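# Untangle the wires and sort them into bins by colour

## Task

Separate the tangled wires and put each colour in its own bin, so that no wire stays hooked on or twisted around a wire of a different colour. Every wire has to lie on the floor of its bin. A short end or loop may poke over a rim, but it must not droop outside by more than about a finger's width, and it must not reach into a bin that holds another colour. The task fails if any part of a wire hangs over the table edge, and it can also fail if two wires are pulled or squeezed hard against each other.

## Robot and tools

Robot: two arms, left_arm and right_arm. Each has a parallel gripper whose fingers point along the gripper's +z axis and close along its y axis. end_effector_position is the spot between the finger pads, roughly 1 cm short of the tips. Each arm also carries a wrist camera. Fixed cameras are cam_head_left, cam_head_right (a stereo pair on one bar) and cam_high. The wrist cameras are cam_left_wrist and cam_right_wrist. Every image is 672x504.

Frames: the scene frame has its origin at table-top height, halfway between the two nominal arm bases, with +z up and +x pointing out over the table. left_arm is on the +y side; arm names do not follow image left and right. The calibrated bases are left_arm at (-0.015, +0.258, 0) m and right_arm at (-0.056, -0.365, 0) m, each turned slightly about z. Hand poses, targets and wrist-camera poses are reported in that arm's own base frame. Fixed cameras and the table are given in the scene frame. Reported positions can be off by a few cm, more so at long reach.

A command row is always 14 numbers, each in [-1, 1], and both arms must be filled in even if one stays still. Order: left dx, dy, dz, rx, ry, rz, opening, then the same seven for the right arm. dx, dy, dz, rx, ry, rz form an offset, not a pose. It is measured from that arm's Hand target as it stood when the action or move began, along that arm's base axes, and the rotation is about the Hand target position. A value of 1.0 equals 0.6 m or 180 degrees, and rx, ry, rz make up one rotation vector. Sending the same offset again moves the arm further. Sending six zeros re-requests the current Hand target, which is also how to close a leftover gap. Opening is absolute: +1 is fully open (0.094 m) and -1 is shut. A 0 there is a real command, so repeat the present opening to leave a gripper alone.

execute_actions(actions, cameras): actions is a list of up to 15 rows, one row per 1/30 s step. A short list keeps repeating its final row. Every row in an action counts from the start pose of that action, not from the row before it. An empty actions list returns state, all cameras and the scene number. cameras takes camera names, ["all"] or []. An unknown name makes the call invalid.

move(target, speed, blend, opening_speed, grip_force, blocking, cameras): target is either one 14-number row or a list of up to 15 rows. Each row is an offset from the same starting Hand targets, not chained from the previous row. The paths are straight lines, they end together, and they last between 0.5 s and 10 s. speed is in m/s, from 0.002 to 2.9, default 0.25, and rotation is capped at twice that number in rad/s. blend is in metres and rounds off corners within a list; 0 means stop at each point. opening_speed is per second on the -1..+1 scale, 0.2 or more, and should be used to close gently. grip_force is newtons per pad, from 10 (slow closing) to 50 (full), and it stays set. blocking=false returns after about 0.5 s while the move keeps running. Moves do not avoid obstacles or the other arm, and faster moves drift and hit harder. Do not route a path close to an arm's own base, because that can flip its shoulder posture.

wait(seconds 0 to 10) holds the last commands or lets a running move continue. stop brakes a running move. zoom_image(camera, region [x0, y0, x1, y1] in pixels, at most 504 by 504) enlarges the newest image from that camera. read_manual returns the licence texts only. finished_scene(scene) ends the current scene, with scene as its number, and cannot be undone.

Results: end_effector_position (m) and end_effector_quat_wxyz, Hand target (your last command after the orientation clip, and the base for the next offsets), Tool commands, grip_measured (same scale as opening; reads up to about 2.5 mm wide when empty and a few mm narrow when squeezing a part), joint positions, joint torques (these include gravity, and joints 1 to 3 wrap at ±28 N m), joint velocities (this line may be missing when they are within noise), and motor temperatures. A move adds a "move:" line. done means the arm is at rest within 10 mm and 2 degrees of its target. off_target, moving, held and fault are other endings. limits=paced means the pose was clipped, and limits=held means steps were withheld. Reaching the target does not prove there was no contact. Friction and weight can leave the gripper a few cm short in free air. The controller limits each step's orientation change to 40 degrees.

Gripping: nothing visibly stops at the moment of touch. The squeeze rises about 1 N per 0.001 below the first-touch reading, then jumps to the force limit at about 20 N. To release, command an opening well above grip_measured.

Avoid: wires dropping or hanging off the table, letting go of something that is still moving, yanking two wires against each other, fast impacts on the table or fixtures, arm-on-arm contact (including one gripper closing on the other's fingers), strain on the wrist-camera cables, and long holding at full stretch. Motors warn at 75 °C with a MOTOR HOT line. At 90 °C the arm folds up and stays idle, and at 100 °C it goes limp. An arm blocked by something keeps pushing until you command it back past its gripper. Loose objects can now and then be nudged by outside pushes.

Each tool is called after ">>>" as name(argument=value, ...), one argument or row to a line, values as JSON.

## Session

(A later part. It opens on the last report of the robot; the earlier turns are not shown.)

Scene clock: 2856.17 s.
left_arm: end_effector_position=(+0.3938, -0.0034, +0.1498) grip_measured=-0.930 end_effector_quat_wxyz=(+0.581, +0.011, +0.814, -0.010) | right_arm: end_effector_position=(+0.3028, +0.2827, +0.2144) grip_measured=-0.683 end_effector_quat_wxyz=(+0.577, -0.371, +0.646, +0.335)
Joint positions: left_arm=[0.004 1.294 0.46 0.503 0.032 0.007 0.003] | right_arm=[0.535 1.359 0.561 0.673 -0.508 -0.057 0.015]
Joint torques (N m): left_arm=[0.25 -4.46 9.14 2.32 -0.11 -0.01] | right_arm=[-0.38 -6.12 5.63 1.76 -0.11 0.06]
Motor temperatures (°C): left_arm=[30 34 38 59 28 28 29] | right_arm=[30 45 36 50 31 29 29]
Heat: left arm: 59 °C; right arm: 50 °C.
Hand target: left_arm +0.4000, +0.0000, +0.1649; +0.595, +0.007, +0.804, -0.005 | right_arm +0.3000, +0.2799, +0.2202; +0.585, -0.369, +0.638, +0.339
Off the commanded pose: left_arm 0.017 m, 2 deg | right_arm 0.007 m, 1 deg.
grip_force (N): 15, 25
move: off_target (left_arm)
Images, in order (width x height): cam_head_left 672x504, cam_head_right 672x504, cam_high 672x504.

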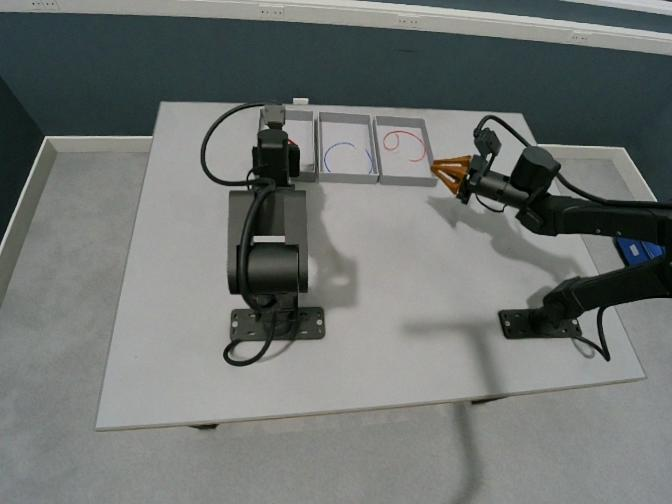

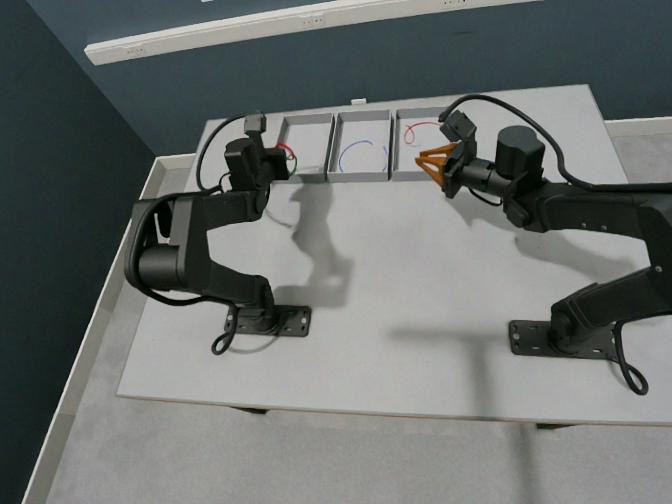

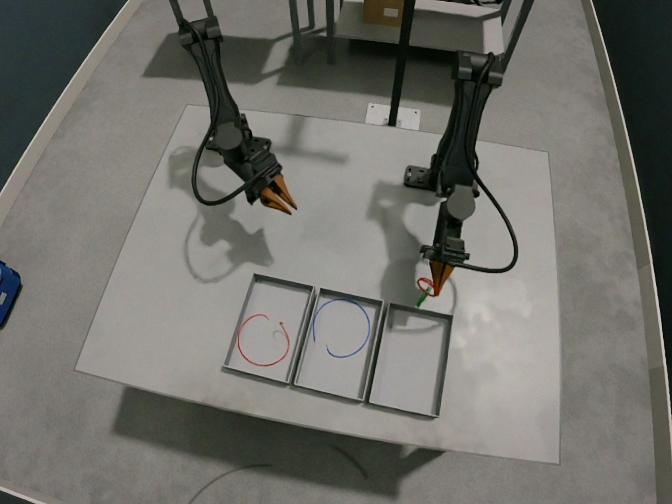

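>>> move(
  target=[
    [-0.0717, -0.3083, 0.0, 0, 0, -0.1556, -1.0, 0, 0, 0, 0, 0, 0, -0.68],
  ],
  speed=0.1,
  cameras=["cam_left_wrist", "cam_right_wrist", "cam_high"],
)

Scene clock: 2863.30 s.
left_arm: end_effector_position=(+0.3507, -0.1790, +0.1527) grip_measured=-0.930 end_effector_quat_wxyz=(+0.564, +0.198, +0.789, -0.144) | right_arm: end_effector_position=(+0.3028, +0.2827, +0.2145) grip_measured=-0.683 end_effector_quat_wxyz=(+0.577, -0.371, +0.646, +0.335)
Joint positions: left_arm=[-0.459 1.285 0.465 0.49 0.035 0.007 0.003] | right_arm=[0.535 1.359 0.561 0.673 -0.508 -0.057 0.015]
Joint torques (N m): left_arm=[-0.35 -3.06 9.26 2.48 0.04 0.06] | right_arm=[-0.47 -6.2 5.31 1.82 -0.09 0.05]
Motor temperatures (°C): left_arm=[30 34 38 59 28 28 29] | right_arm=[30 44 36 51 31 29 29]
Heat: left arm: 59 °C; right arm: 51 °C.
Hand target: left_arm +0.3569, -0.1850, +0.1648; +0.576, +0.201, +0.778, -0.149 | right_arm +0.3000, +0.2799, +0.2201; +0.585, -0.368, +0.638, +0.339
Off the commanded pose: left_arm 0.015 m, 2 deg | right_arm 0.007 m, 1 deg.
grip_force (N): 15, 25
move: off_target (left_arm)
camera_calibration:
cam_left_wrist: T_world_to_cam=[[-0.477173, -0.878532, 0.0220647, 0.00391717], [-0.795893, 0.421369, -0.434743, 0.428564], [0.372638, -0.225009, -0.900284, 0.0822256], [0, 0, 0, 1]] pos_world=[0.31232, -0.158641, 0.260255]
cam_right_wrist: T_world_to_cam=[[0.849573, -0.527113, 0.0194279, -0.115432], [-0.40325, -0.672798, -0.620267, 0.453963], [0.340022, 0.519128, -0.78415, 0.0357373], [0, 0, 0, 1]] pos_world=[0.268977, 0.226028, 0.311845]
Images, in order (width x height): cam_high 672x504, cam_left_wrist 672x504, cam_right_wrist 672x504.

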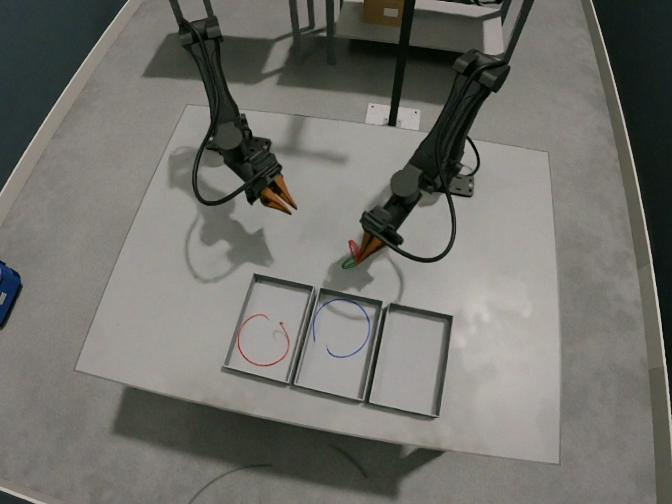

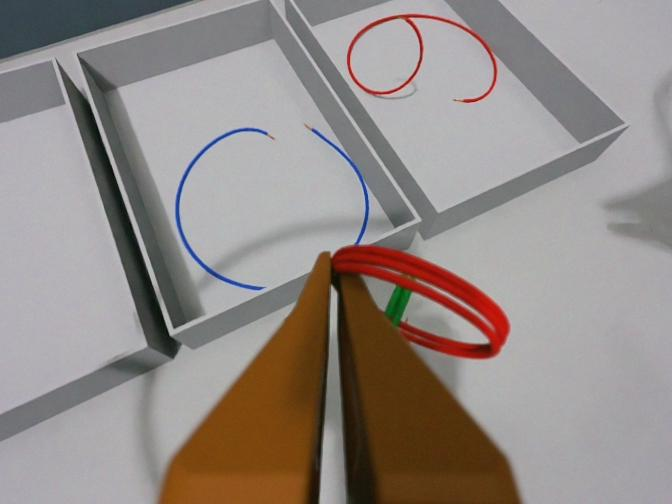

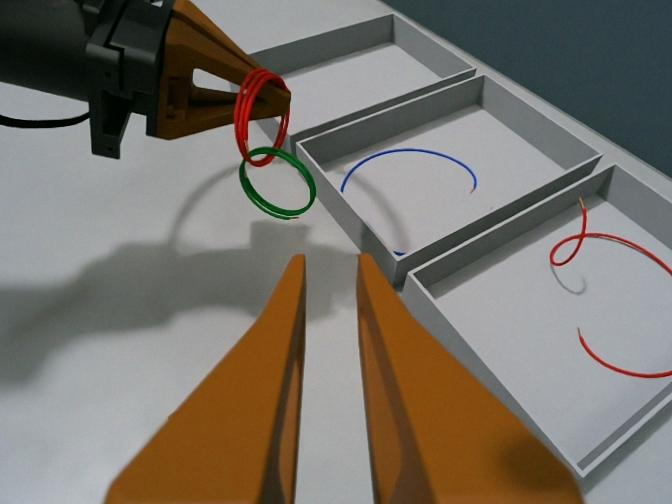

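>>> zoom_image(
  camera="cam_right_wrist",
  region=[210, 50, 350, 240],
)

>>> zoom_image(
  camera="cam_left_wrist",
  region=[300, 220, 540, 400],
)

Scaled by 2.653 from the camera's 672x504 image, which has a finer 960x720 frame.

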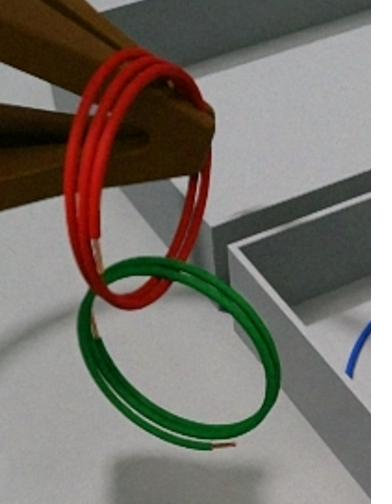

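Scaled by 2.100 from the camera's 672x504 image, which has a finer 960x720 frame.

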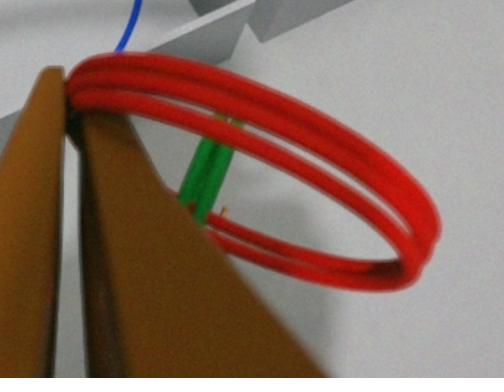

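>>> move(
  target=[
    [0, 0, 0.0667, 0, 0, 0, -1.0, 0, 0, 0, 0, 0, 0, -0.68],
  ],
  speed=0.08,
  cameras=["cam_left_wrist", "cam_right_wrist"],
)

>>> zoom_image(
  camera="cam_right_wrist",
  region=[210, 20, 350, 230],
)

Scene clock: 2890.57 s.
left_arm: end_effector_position=(+0.3558, -0.1815, +0.1844) grip_measured=-0.930 end_effector_quat_wxyz=(+0.558, +0.198, +0.793, -0.143) | right_arm: end_effector_position=(+0.3028, +0.2827, +0.2145) grip_measured=-0.683 end_effector_quat_wxyz=(+0.577, -0.371, +0.646, +0.335)
Joint positions: left_arm=[-0.459 1.228 0.587 0.297 0.035 0.007 0.003] | right_arm=[0.535 1.359 0.561 0.673 -0.508 -0.057 0.015]
Joint torques (N m): left_arm=[-0.38 -5.7 9.42 2.29 0.05 0.06] | right_arm=[-0.5 -6.08 5.56 1.82 -0.12 0.05]
Motor temperatures (°C): left_arm=[30 34 38 59 28 28 29] | right_arm=[30 40 36 53 31 29 28]
Heat: left arm: 59 °C; right arm: 53 °C.
Hand target: left_arm +0.3569, -0.1850, +0.2049; +0.576, +0.201, +0.778, -0.149 | right_arm +0.3000, +0.2799, +0.2201; +0.585, -0.368, +0.638, +0.339
Off the commanded pose: left_arm 0.021 m, 3 deg | right_arm 0.007 m, 1 deg.
grip_force (N): 15, 25
move: off_target (left_arm)
camera_calibration:
cam_left_wrist: T_world_to_cam=[[-0.476866, -0.878685, 0.0226148, 0.0032094], [-0.801471, 0.42411, -0.421635, 0.447466], [0.360893, -0.219188, -0.906484, 0.114681], [0, 0, 0, 1]] pos_world=[0.318774, -0.161818, 0.292551]
cam_right_wrist: T_world_to_cam=[[0.849573, -0.527113, 0.0194279, -0.115432], [-0.40325, -0.672798, -0.620267, 0.453963], [0.340022, 0.519128, -0.78415, 0.0357373], [0, 0, 0, 1]] pos_world=[0.268977, 0.226028, 0.311845]
Images, in order (width x height): cam_left_wrist 672x504, cam_right_wrist 672x504.

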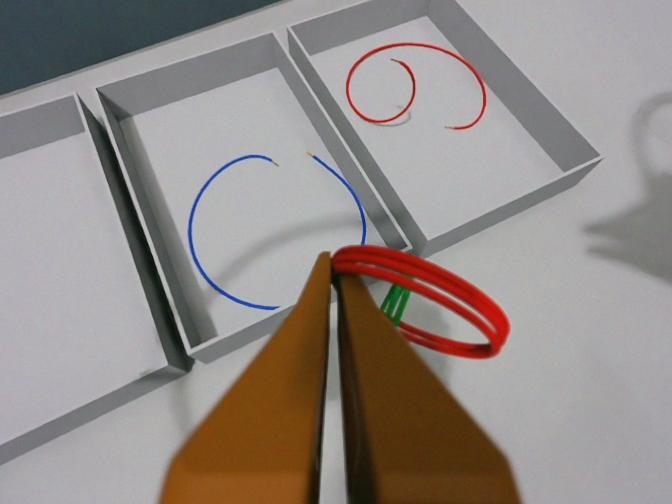

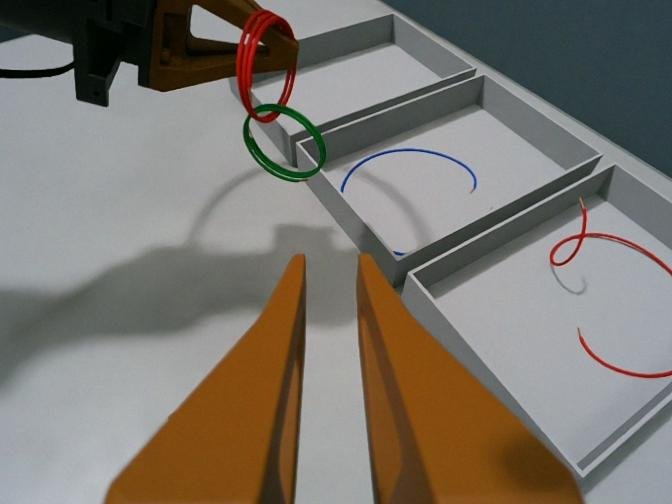

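Scaled by 2.400 from the camera's 672x504 image, which has a finer 960x720 frame.

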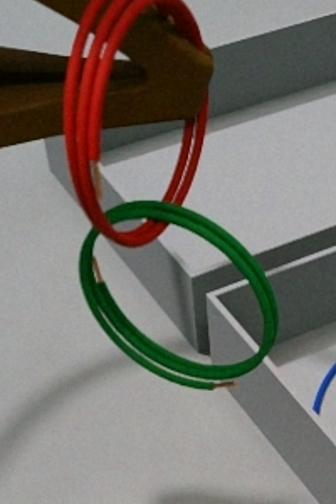

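>>> move(
  target=[
    [0, 0, 0, 0, 0, 0, -1.0, -0.01, 0.1485, -0.1752, 0.3218, 0.3847, -0.1307, -0.75],
  ],
  speed=0.2,
  cameras=["cam_left_wrist", "cam_right_wrist", "cam_head_right", "cam_high"],
)

Scene clock: 2922.93 s.
left_arm: end_effector_position=(+0.3558, -0.1815, +0.1843) grip_measured=-0.930 end_effector_quat_wxyz=(+0.558, +0.199, +0.793, -0.143) | right_arm: end_effector_position=(+0.2910, +0.3652, +0.1144) grip_measured=-0.747 end_effector_quat_wxyz=(+0.283, +0.308, +0.671, +0.612)
Joint positions: left_arm=[-0.459 1.228 0.587 0.296 0.035 0.007 0.003] | right_arm=[1.011 1.936 0.568 1.273 0.302 1.595 0.012]
Joint torques (N m): left_arm=[-0.39 -5.68 9.37 2.3 0.04 0.05] | right_arm=[0.34 -6.53 6.45 1.59 0.12 -0.01]
Motor temperatures (°C): left_arm=[30 35 39 57 28 28 29] | right_arm=[30 38 36 54 31 29 28]
Heat: left arm: 57 °C; right arm: 54 °C.
Hand target: left_arm +0.3569, -0.1850, +0.2049; +0.576, +0.201, +0.778, -0.149 | right_arm +0.2939, +0.3691, +0.1150; +0.286, +0.311, +0.669, +0.612
Off the commanded pose: left_arm 0.021 m, 3 deg | right_arm 0.005 m, 1 deg.
grip_force (N): 15, 25
move: off_target (left_arm)
camera_calibration:
cam_left_wrist: T_world_to_cam=[[-0.476912, -0.878659, 0.0226459, 0.00322101], [-0.801587, 0.42422, -0.421302, 0.44738], [0.360574, -0.219077, -0.906638, 0.114755], [0, 0, 0, 1]] pos_world=[0.318772, -0.161817, 0.292451]
cam_right_wrist: T_world_to_cam=[[-0.0774561, -0.0982954, -0.992138, 0.168927], [-0.994819, 0.0733495, 0.0703983, 0.263177], [0.065853, 0.99245, -0.103467, -0.252425], [0, 0, 0, 1]] pos_world=[0.29152, 0.24782, 0.122954]
Images, in order (width x height): cam_head_right 672x504, cam_high 672x504, cam_left_wrist 672x504, cam_right_wrist 672x504.

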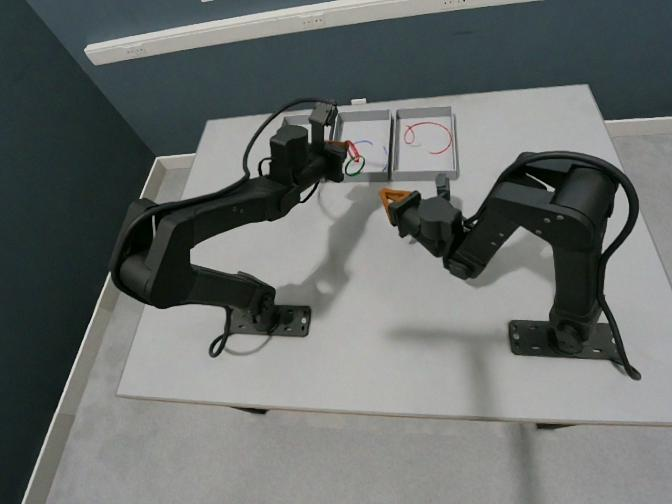

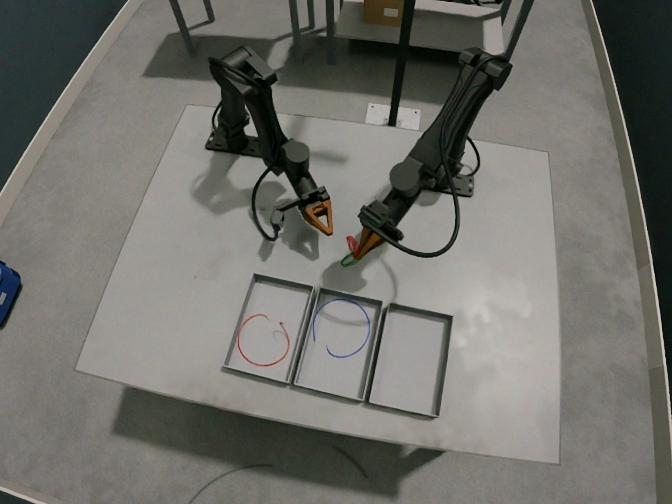

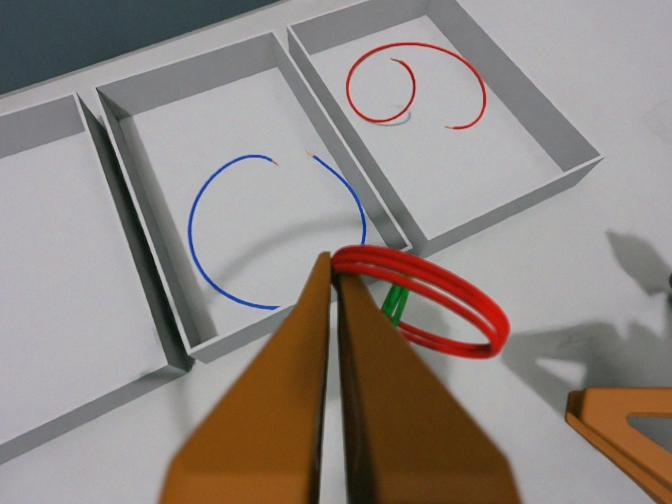

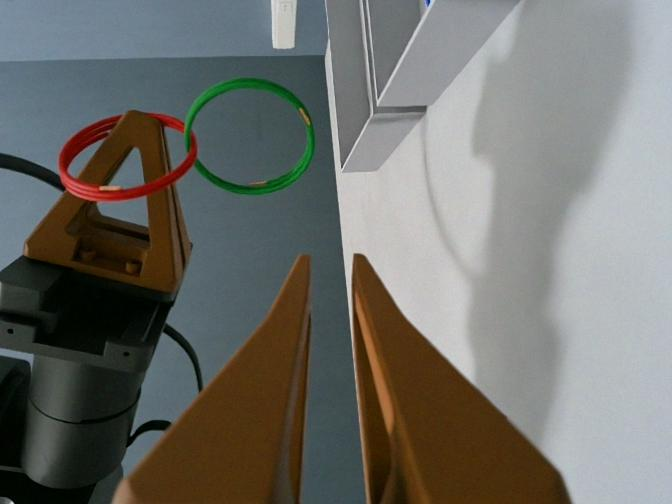

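>>> zoom_image(
  camera="cam_right_wrist",
  region=[150, 60, 350, 210],
)

Scaled by 2.520 from the camera's 672x504 image, which has a finer 960x720 frame.

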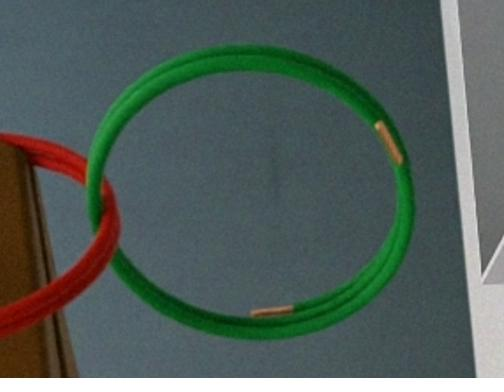

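>>> move(
  target=[
    [0, 0, 0, 0, 0, 0, -1.0, 0.0758, 0.0682, 0.006, 0, 0, 0.0222, -0.75],
  ],
  speed=0.06,
  cameras=["cam_left_wrist", "cam_right_wrist"],
)

>>> zoom_image(
  camera="cam_right_wrist",
  region=[150, 60, 400, 300],
)

>>> zoom_image(
  camera="cam_left_wrist",
  region=[300, 220, 560, 420],
)

Scene clock: 2952.53 s.
left_arm: end_effector_position=(+0.3558, -0.1815, +0.1843) grip_measured=-0.930 end_effector_quat_wxyz=(+0.558, +0.199, +0.793, -0.143) | right_arm: end_effector_position=(+0.3345, +0.4063, +0.1193) grip_measured=-0.747 end_effector_quat_wxyz=(+0.261, +0.291, +0.677, +0.624)
Joint positions: left_arm=[-0.459 1.228 0.587 0.296 0.035 0.007 0.003] | right_arm=[0.937 2.05 0.81 1.154 0.168 1.596 0.012]
Joint torques (N m): left_arm=[-0.36 -5.71 9.43 2.3 0.04 0.06] | right_arm=[-0.28 -7.9 7.39 1.58 0 -0.11]
Motor temperatures (°C): left_arm=[30 35 39 56 28 28 29] | right_arm=[30 37 36 54 31 29 28]
Heat: left arm: 56 °C; right arm: 54 °C.
Hand target: left_arm +0.3569, -0.1850, +0.2049; +0.576, +0.201, +0.778, -0.149 | right_arm +0.3394, +0.4099, +0.1184; +0.264, +0.287, +0.679, +0.621
Off the commanded pose: left_arm 0.021 m, 3 deg | right_arm 0.006 m, 1 deg.
grip_force (N): 15, 25
move: off_target (left_arm)
camera_calibration:
cam_left_wrist: T_world_to_cam=[[-0.476912, -0.878659, 0.0226459, 0.00322101], [-0.801587, 0.42422, -0.421302, 0.44738], [0.360574, -0.219077, -0.906638, 0.114755], [0, 0, 0, 1]] pos_world=[0.318772, -0.161817, 0.292451]
cam_right_wrist: T_world_to_cam=[[-0.0773355, -0.0890927, -0.993016, 0.177508], [-0.99699, 0.0124226, 0.0765304, 0.327873], [0.00551754, 0.995946, -0.0897852, -0.278487], [0, 0, 0, 1]] pos_world=[0.342151, 0.2891, 0.126172]
Images, in order (width x height): cam_left_wrist 672x504, cam_right_wrist 672x504.

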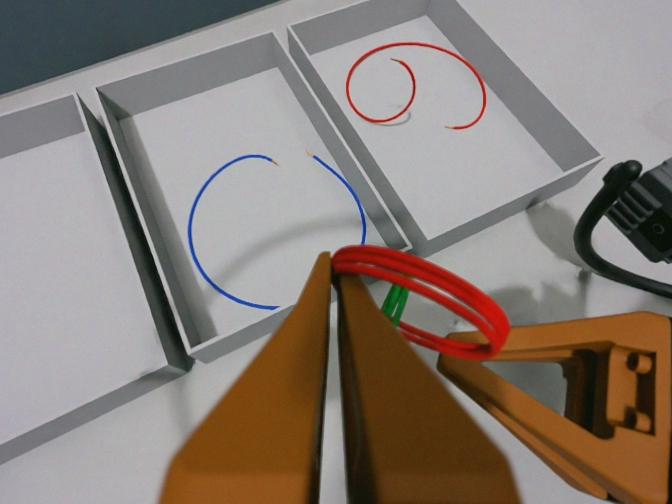

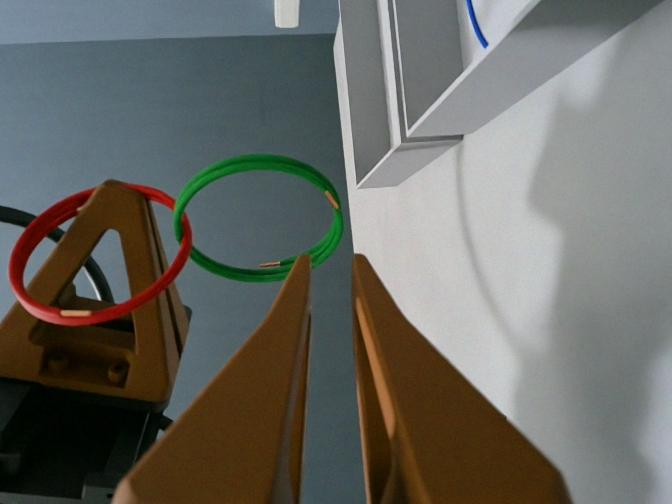

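Scaled by 2.016 from the camera's 672x504 image, which has a finer 960x720 frame.

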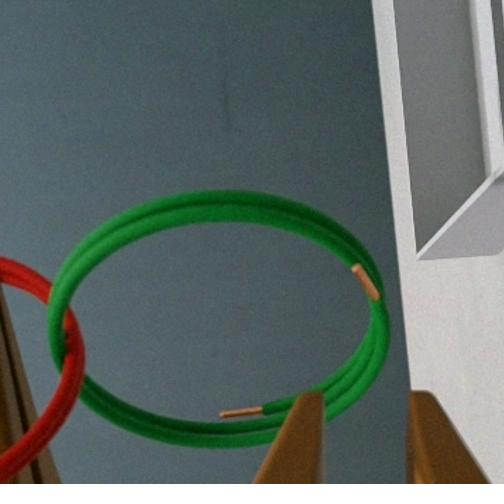

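Scaled by 1.938 from the camera's 672x504 image, which has a finer 960x720 frame.

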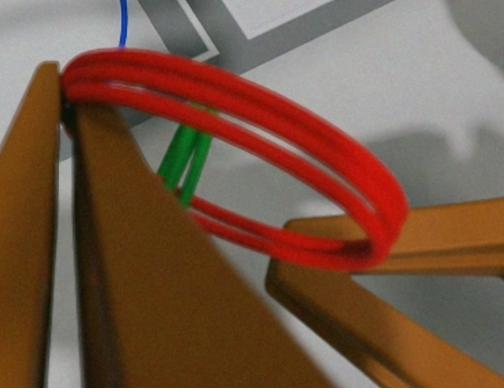

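>>> move(
  target=[
    [0, 0, 0, 0, 0, 0, -1.0, 0.0237, 0.0067, -0.0018, -0.1035, -0.1001, 0.0124, -0.75],
  ],
  speed=0.05,
  cameras=["cam_left_wrist", "cam_right_wrist"],
)

>>> zoom_image(
  camera="cam_right_wrist",
  region=[150, 80, 400, 320],
)

>>> zoom_image(
  camera="cam_left_wrist",
  region=[300, 220, 560, 420],
)

Scene clock: 3007.53 s.
left_arm: end_effector_position=(+0.3558, -0.1815, +0.1843) grip_measured=-0.930 end_effector_quat_wxyz=(+0.558, +0.199, +0.793, -0.143) | right_arm: end_effector_position=(+0.3481, +0.4104, +0.1166) grip_measured=-0.747 end_effector_quat_wxyz=(+0.391, +0.135, +0.726, +0.550)
Joint positions: left_arm=[-0.459 1.228 0.587 0.296 0.035 0.007 0.003] | right_arm=[0.914 2.083 0.862 1.13 0.144 1.15 0.012]
Joint torques (N m): left_arm=[-0.38 -5.71 9.37 2.31 0.04 0.06] | right_arm=[-0.43 -8.35 7.66 1.58 -0.04 -0.16]
Motor temperatures (°C): left_arm=[30 35 40 55 28 28 29] | right_arm=[30 39 36 52 31 29 28]
Heat: left arm: 55 °C; right arm: 52 °C.
Hand target: left_arm +0.3569, -0.1850, +0.2049; +0.576, +0.201, +0.778, -0.149 | right_arm +0.3537, +0.4140, +0.1174; +0.398, +0.128, +0.726, +0.546
Off the commanded pose: left_arm 0.021 m, 3 deg | right_arm 0.007 m, 1 deg.
grip_force (N): 15, 25
move: off_target (left_arm)
camera_calibration:
cam_left_wrist: T_world_to_cam=[[-0.476912, -0.878659, 0.0226459, 0.00322101], [-0.801587, 0.42422, -0.421302, 0.44738], [0.360574, -0.219077, -0.906638, 0.114755], [0, 0, 0, 1]] pos_world=[0.318772, -0.161817, 0.292451]
cam_right_wrist: T_world_to_cam=[[0.223735, -0.394045, -0.891443, 0.184762], [-0.973709, -0.0501804, -0.222201, 0.394005], [0.042824, 0.91772, -0.394912, -0.228296], [0, 0, 0, 1]] pos_world=[0.352085, 0.302088, 0.162097]
Images, in order (width x height): cam_left_wrist 672x504, cam_right_wrist 672x504.

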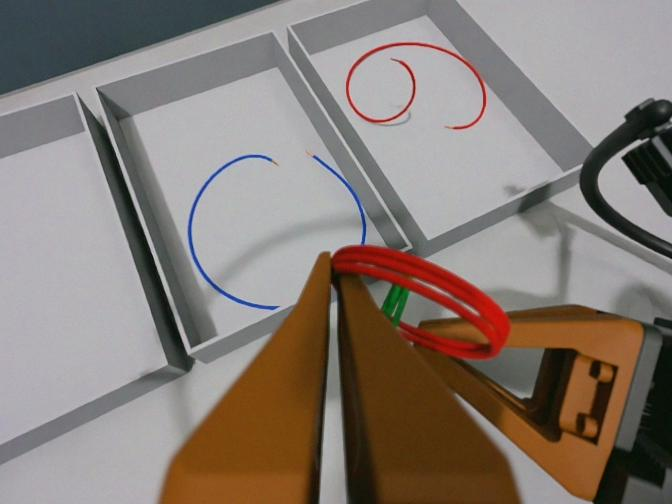

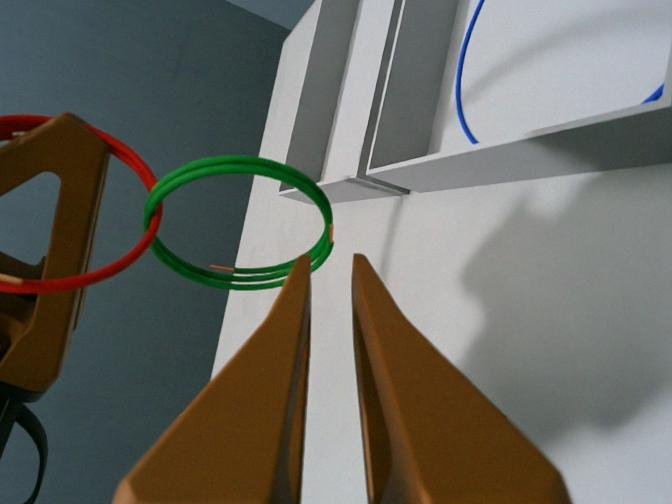

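Scaled by 2.016 from the camera's 672x504 image, which has a finer 960x720 frame.

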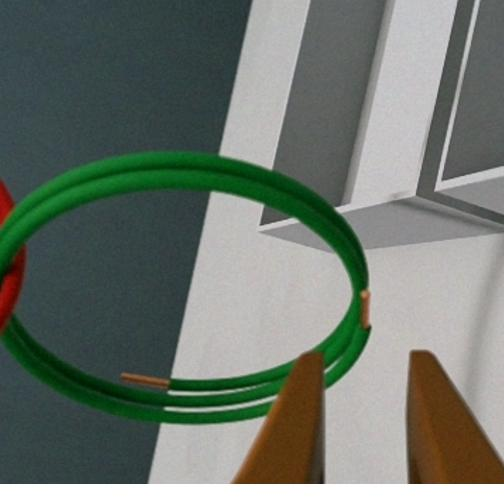

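Scaled by 1.938 from the camera's 672x504 image, which has a finer 960x720 frame.

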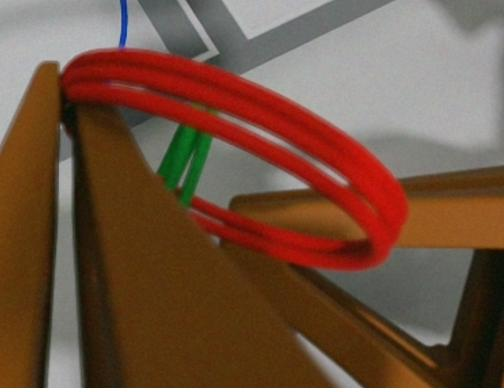

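>>> move(
  target=[
    [0, 0, 0, 0, 0, 0, -1.0, 0.0095, 0.0047, -0.0004, 0, 0, 0, -0.75],
  ],
  speed=0.02,
  cameras=["cam_left_wrist", "cam_right_wrist"],
)

>>> zoom_image(
  camera="cam_right_wrist",
  region=[220, 160, 400, 320],
)

>>> zoom_image(
  camera="cam_left_wrist",
  region=[300, 220, 560, 420],
)

Scene clock: 3031.77 s.
left_arm: end_effector_position=(+0.3558, -0.1815, +0.1843) grip_measured=-0.930 end_effector_quat_wxyz=(+0.558, +0.199, +0.793, -0.143) | right_arm: end_effector_position=(+0.3539, +0.4131, +0.1164) grip_measured=-0.747 end_effector_quat_wxyz=(+0.391, +0.135, +0.726, +0.550)
Joint positions: left_arm=[-0.459 1.228 0.587 0.296 0.035 0.007 0.003] | right_arm=[0.906 2.098 0.888 1.119 0.137 1.149 0.012]
Joint torques (N m): left_arm=[-0.38 -5.74 9.42 2.31 0.05 0.06] | right_arm=[-0.39 -8.49 7.82 1.59 0.01 -0.16]
Motor temperatures (°C): left_arm=[30 35 40 55 28 28 29] | right_arm=[30 39 37 51 31 29 28]
Heat: left arm: 55 °C; right arm: 51 °C.
Hand target: left_arm +0.3569, -0.1850, +0.2049; +0.576, +0.201, +0.778, -0.149 | right_arm +0.3593, +0.4168, +0.1170; +0.398, +0.128, +0.726, +0.546
Off the commanded pose: left_arm 0.021 m, 3 deg | right_arm 0.007 m, 1 deg.
grip_force (N): 15, 25
move: off_target (left_arm)
camera_calibration:
cam_left_wrist: T_world_to_cam=[[-0.476912, -0.878659, 0.0226459, 0.00322101], [-0.801587, 0.42422, -0.421302, 0.44738], [0.360574, -0.219077, -0.906638, 0.114755], [0, 0, 0, 1]] pos_world=[0.318772, -0.161817, 0.292451]
cam_right_wrist: T_world_to_cam=[[0.223943, -0.394318, -0.89127, 0.184353], [-0.973625, -0.0495794, -0.222701, 0.399515], [0.0436264, 0.917635, -0.395021, -0.23134], [0, 0, 0, 1]] pos_world=[0.357786, 0.304787, 0.161896]
Images, in order (width x height): cam_left_wrist 672x504, cam_right_wrist 672x504.

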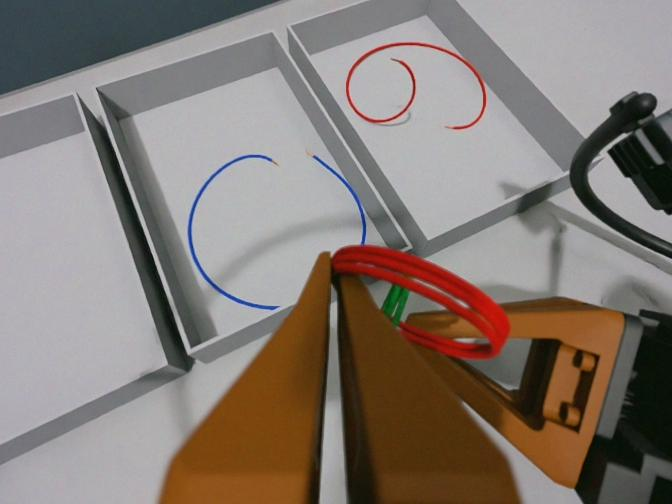

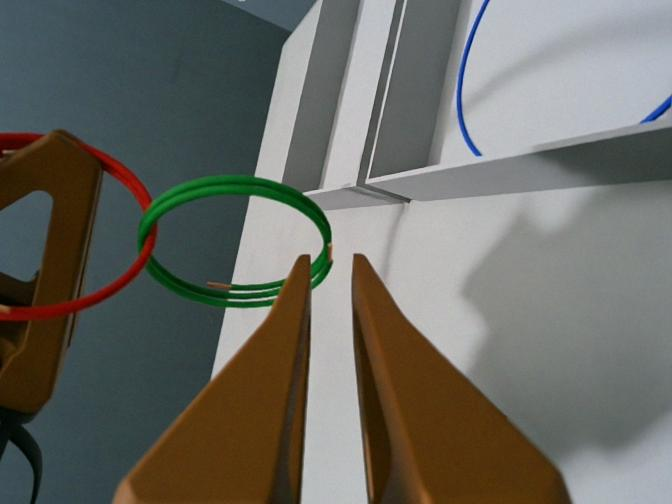

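Scaled by 2.800 from the camera's 672x504 image, which has a finer 960x720 frame.

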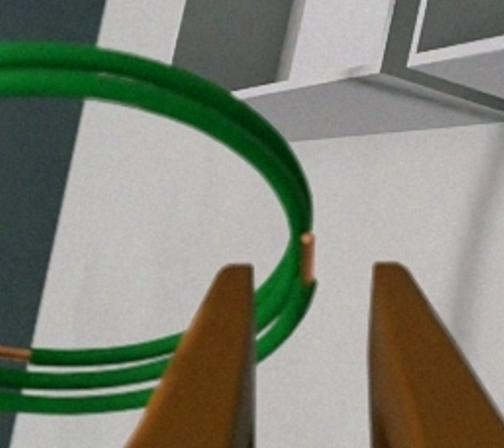

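Scaled by 1.938 from the camera's 672x504 image, which has a finer 960x720 frame.

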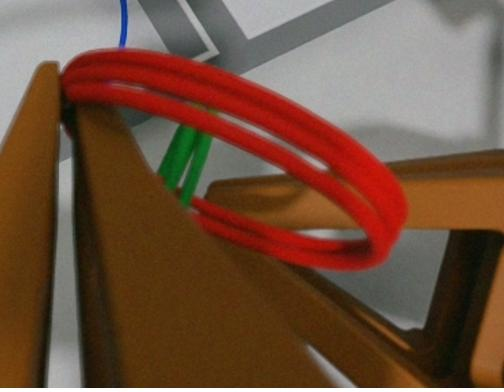

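>>> move(
  target=[
    [0, 0, 0, 0, 0, 0, -1.0, 0.006, 0.0058, -0.0007, 0, 0, 0, -0.75],
  ],
  speed=0.02,
  cameras=["cam_left_wrist", "cam_right_wrist"],
)

>>> zoom_image(
  camera="cam_right_wrist",
  region=[220, 160, 400, 320],
)

>>> zoom_image(
  camera="cam_left_wrist",
  region=[300, 220, 560, 420],
)

Scene clock: 3092.20 s.
left_arm: end_effector_position=(+0.3558, -0.1815, +0.1843) grip_measured=-0.930 end_effector_quat_wxyz=(+0.558, +0.199, +0.793, -0.143) | right_arm: end_effector_position=(+0.3566, +0.4173, +0.1160) grip_measured=-0.747 end_effector_quat_wxyz=(+0.391, +0.134, +0.726, +0.550)
Joint positions: left_arm=[-0.459 1.228 0.587 0.296 0.035 0.007 0.003] | right_arm=[0.906 2.11 0.91 1.11 0.135 1.148 0.012]
Joint torques (N m): left_arm=[-0.4 -5.74 9.37 2.3 0.04 0.05] | right_arm=[-0.4 -8.61 7.79 1.55 0.02 -0.19]
Motor temperatures (°C): left_arm=[30 35 40 55 28 28 29] | right_arm=[30 37 36 54 31 29 28]
Heat: left arm: 55 °C; right arm: 54 °C.
Hand target: left_arm +0.3569, -0.1850, +0.2049; +0.576, +0.201, +0.778, -0.149 | right_arm +0.3629, +0.4203, +0.1167; +0.398, +0.128, +0.726, +0.546
Off the commanded pose: left_arm 0.021 m, 3 deg | right_arm 0.007 m, 1 deg.
grip_force (N): 15, 25
move: off_target (left_arm)
camera_calibration:
cam_left_wrist: T_world_to_cam=[[-0.476912, -0.878659, 0.0226459, 0.00322101], [-0.801587, 0.42422, -0.421302, 0.44738], [0.360574, -0.219077, -0.906638, 0.114755], [0, 0, 0, 1]] pos_world=[0.318772, -0.161817, 0.292451]
cam_right_wrist: T_world_to_cam=[[0.224957, -0.393892, -0.891203, 0.184561], [-0.973483, -0.0518719, -0.2228, 0.40325], [0.0415305, 0.917692, -0.395116, -0.234689], [0, 0, 0, 1]] pos_world=[0.360786, 0.308987, 0.161596]
Images, in order (width x height): cam_left_wrist 672x504, cam_right_wrist 672x504.

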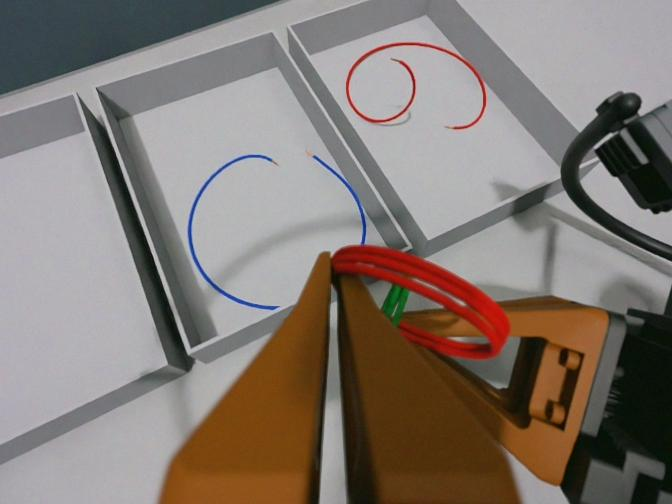

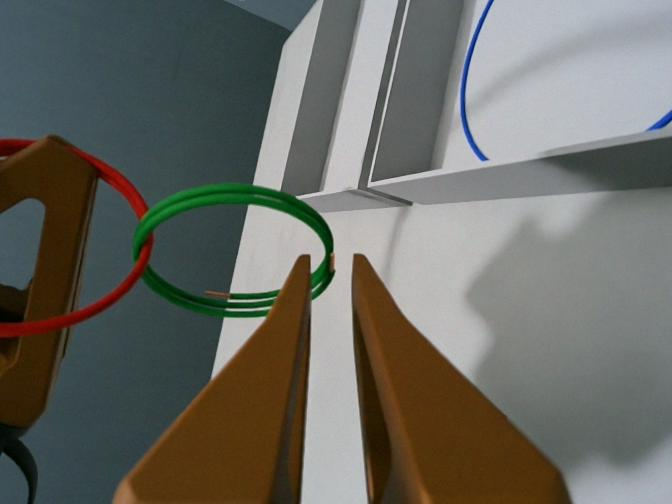

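Scaled by 2.800 from the camera's 672x504 image, which has a finer 960x720 frame.

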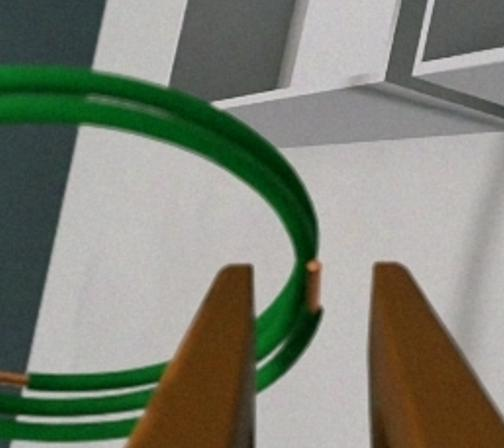

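Scaled by 1.938 from the camera's 672x504 image, which has a finer 960x720 frame.

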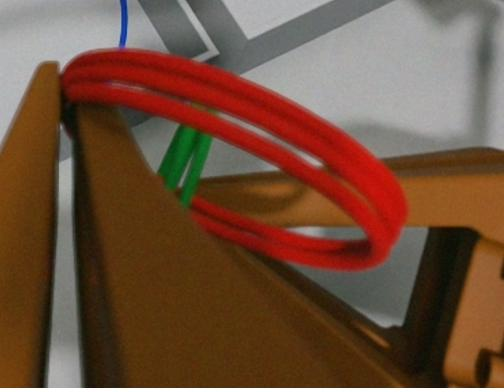

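>>> move(
  target=[
    [0, 0, 0, 0, 0, 0, -1.0, 0.0045, 0.0044, -0.0005, 0, 0, 0, -0.75],
  ],
  speed=0.02,
  cameras=["cam_left_wrist", "cam_right_wrist"],
)

>>> zoom_image(
  camera="cam_right_wrist",
  region=[220, 160, 400, 320],
)

Scene clock: 3103.57 s.
left_arm: end_effector_position=(+0.3558, -0.1815, +0.1843) grip_measured=-0.930 end_effector_quat_wxyz=(+0.558, +0.199, +0.793, -0.143) | right_arm: end_effector_position=(+0.3599, +0.4195, +0.1158) grip_measured=-0.747 end_effector_quat_wxyz=(+0.391, +0.135, +0.726, +0.550)
Joint positions: left_arm=[-0.459 1.228 0.587 0.296 0.035 0.007 0.003] | right_arm=[0.903 2.12 0.928 1.102 0.134 1.148 0.012]
Joint torques (N m): left_arm=[-0.36 -5.71 9.4 2.3 0.05 0.05] | right_arm=[-0.49 -8.64 7.77 1.58 -0.01 -0.21]
Motor temperatures (°C): left_arm=[30 35 40 55 28 28 29] | right_arm=[30 37 36 53 31 29 28]
Heat: left arm: 55 °C; right arm: 53 °C.
Hand target: left_arm +0.3569, -0.1850, +0.2049; +0.576, +0.201, +0.778, -0.149 | right_arm +0.3657, +0.4229, +0.1164; +0.398, +0.128, +0.726, +0.546
Off the commanded pose: left_arm 0.021 m, 3 deg | right_arm 0.007 m, 1 deg.
grip_force (N): 15, 25
move: off_target (left_arm)
camera_calibration:
cam_left_wrist: T_world_to_cam=[[-0.476912, -0.878659, 0.0226459, 0.00322101], [-0.801587, 0.42422, -0.421302, 0.44738], [0.360574, -0.219077, -0.906638, 0.114755], [0, 0, 0, 1]] pos_world=[0.318772, -0.161817, 0.292451]
cam_right_wrist: T_world_to_cam=[[0.224427, -0.393977, -0.8913, 0.184748], [-0.973541, -0.050258, -0.222919, 0.405871], [0.0430301, 0.917745, -0.394832, -0.237433], [0, 0, 0, 1]] pos_world=[0.363886, 0.311088, 0.161396]
Images, in order (width x height): cam_left_wrist 672x504, cam_right_wrist 672x504.

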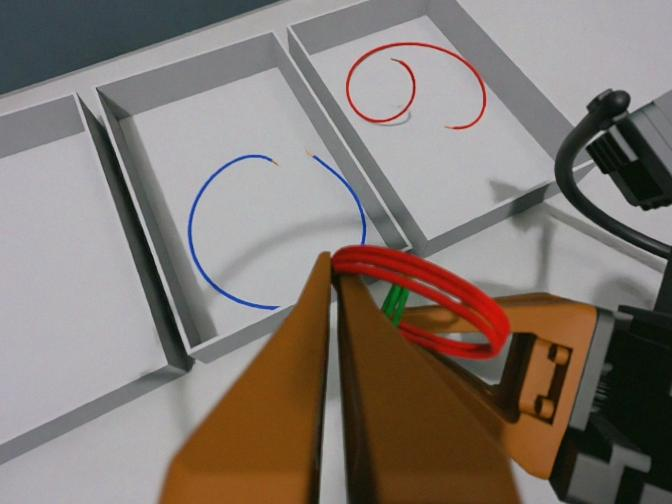

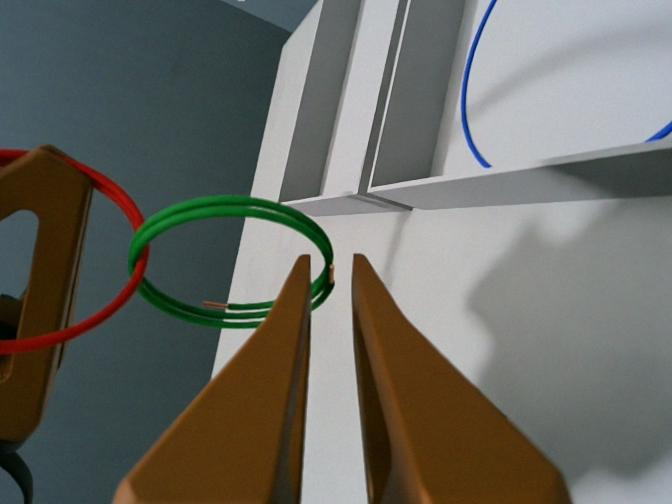

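Scaled by 2.800 from the camera's 672x504 image, which has a finer 960x720 frame.

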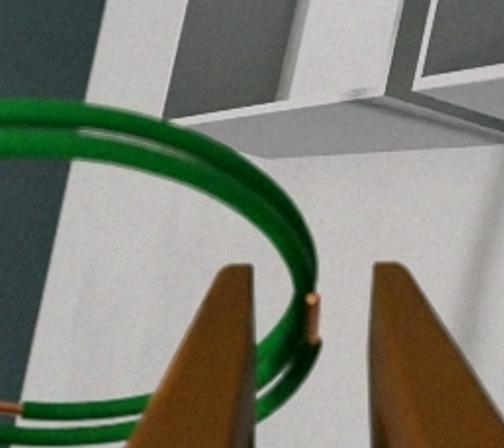

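>>> move(
  target=[
    [0, 0, 0, 0, 0, 0, -1.0, 0, 0, 0, 0, 0, 0, -1.0],
  ],
  grip_force=[15, 12],
  opening_speed=0.2,
  cameras=["cam_left_wrist", "cam_right_wrist"],
)

>>> zoom_image(
  camera="cam_right_wrist",
  region=[220, 160, 400, 320],
)

Scene clock: 3112.40 s.
left_arm: end_effector_position=(+0.3556, -0.1814, +0.1839) grip_measured=-0.930 end_effector_quat_wxyz=(+0.557, +0.199, +0.794, -0.142) | right_arm: end_effector_position=(+0.3599, +0.4195, +0.1156) grip_measured=-0.954 end_effector_quat_wxyz=(+0.391, +0.135, +0.726, +0.550)
Joint positions: left_arm=[-0.459 1.228 0.587 0.295 0.035 0.007 0.003] | right_arm=[0.903 2.12 0.928 1.102 0.133 1.148 0.002]
Joint torques (N m): left_arm=[-0.38 -5.74 9.37 2.33 0.04 0.06] | right_arm=[-0.46 -8.73 7.91 1.56 -0.01 -0.2]
Motor temperatures (°C): left_arm=[30 35 41 55 28 28 29] | right_arm=[30 37 36 52 31 29 28]
Heat: left arm: 55 °C; right arm: 52 °C.
Hand target: left_arm +0.3569, -0.1850, +0.2049; +0.576, +0.201, +0.778, -0.149 | right_arm +0.3657, +0.4229, +0.1165; +0.398, +0.128, +0.726, +0.546
Off the commanded pose: left_arm 0.021 m, 3 deg | right_arm 0.007 m, 1 deg.
grip_force (N): 15, 12
move: off_target (left_arm)
camera_calibration:
cam_left_wrist: T_world_to_cam=[[-0.476898, -0.878665, 0.022741, 0.00324206], [-0.80217, 0.424512, -0.419896, 0.447151], [0.359294, -0.21849, -0.907287, 0.115142], [0, 0, 0, 1]] pos_world=[0.318867, -0.161815, 0.29215]
cam_right_wrist: T_world_to_cam=[[0.22414, -0.394366, -0.8912, 0.184818], [-0.973629, -0.0507079, -0.222432, 0.405924], [0.0425288, 0.917553, -0.395332, -0.23728], [0, 0, 0, 1]] pos_world=[0.363885, 0.311187, 0.161196]
Images, in order (width x height): cam_left_wrist 672x504, cam_right_wrist 672x504.

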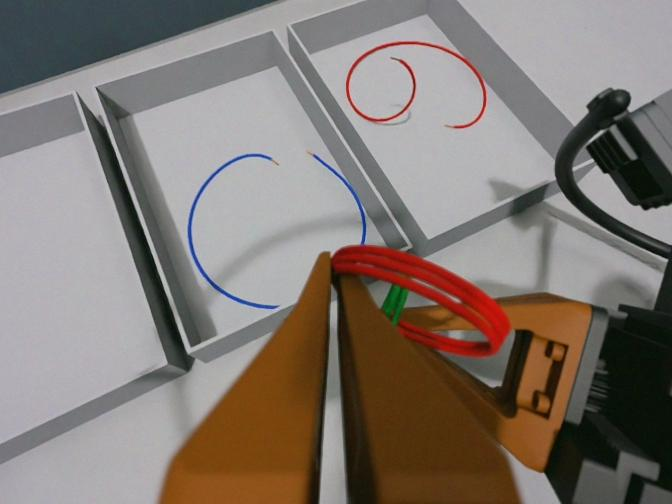

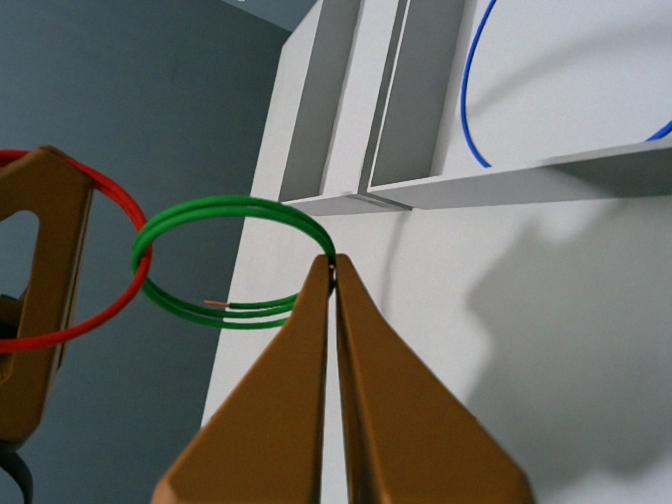

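Scaled by 2.800 from the camera's 672x504 image, which has a finer 960x720 frame.

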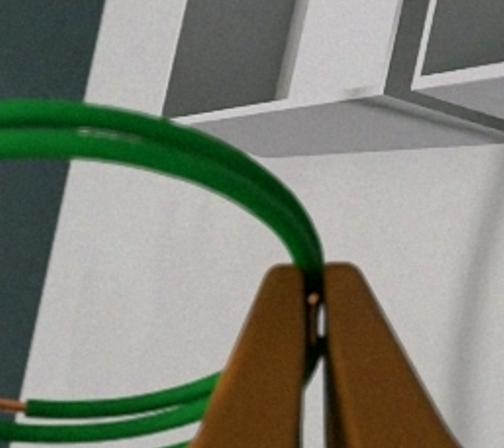

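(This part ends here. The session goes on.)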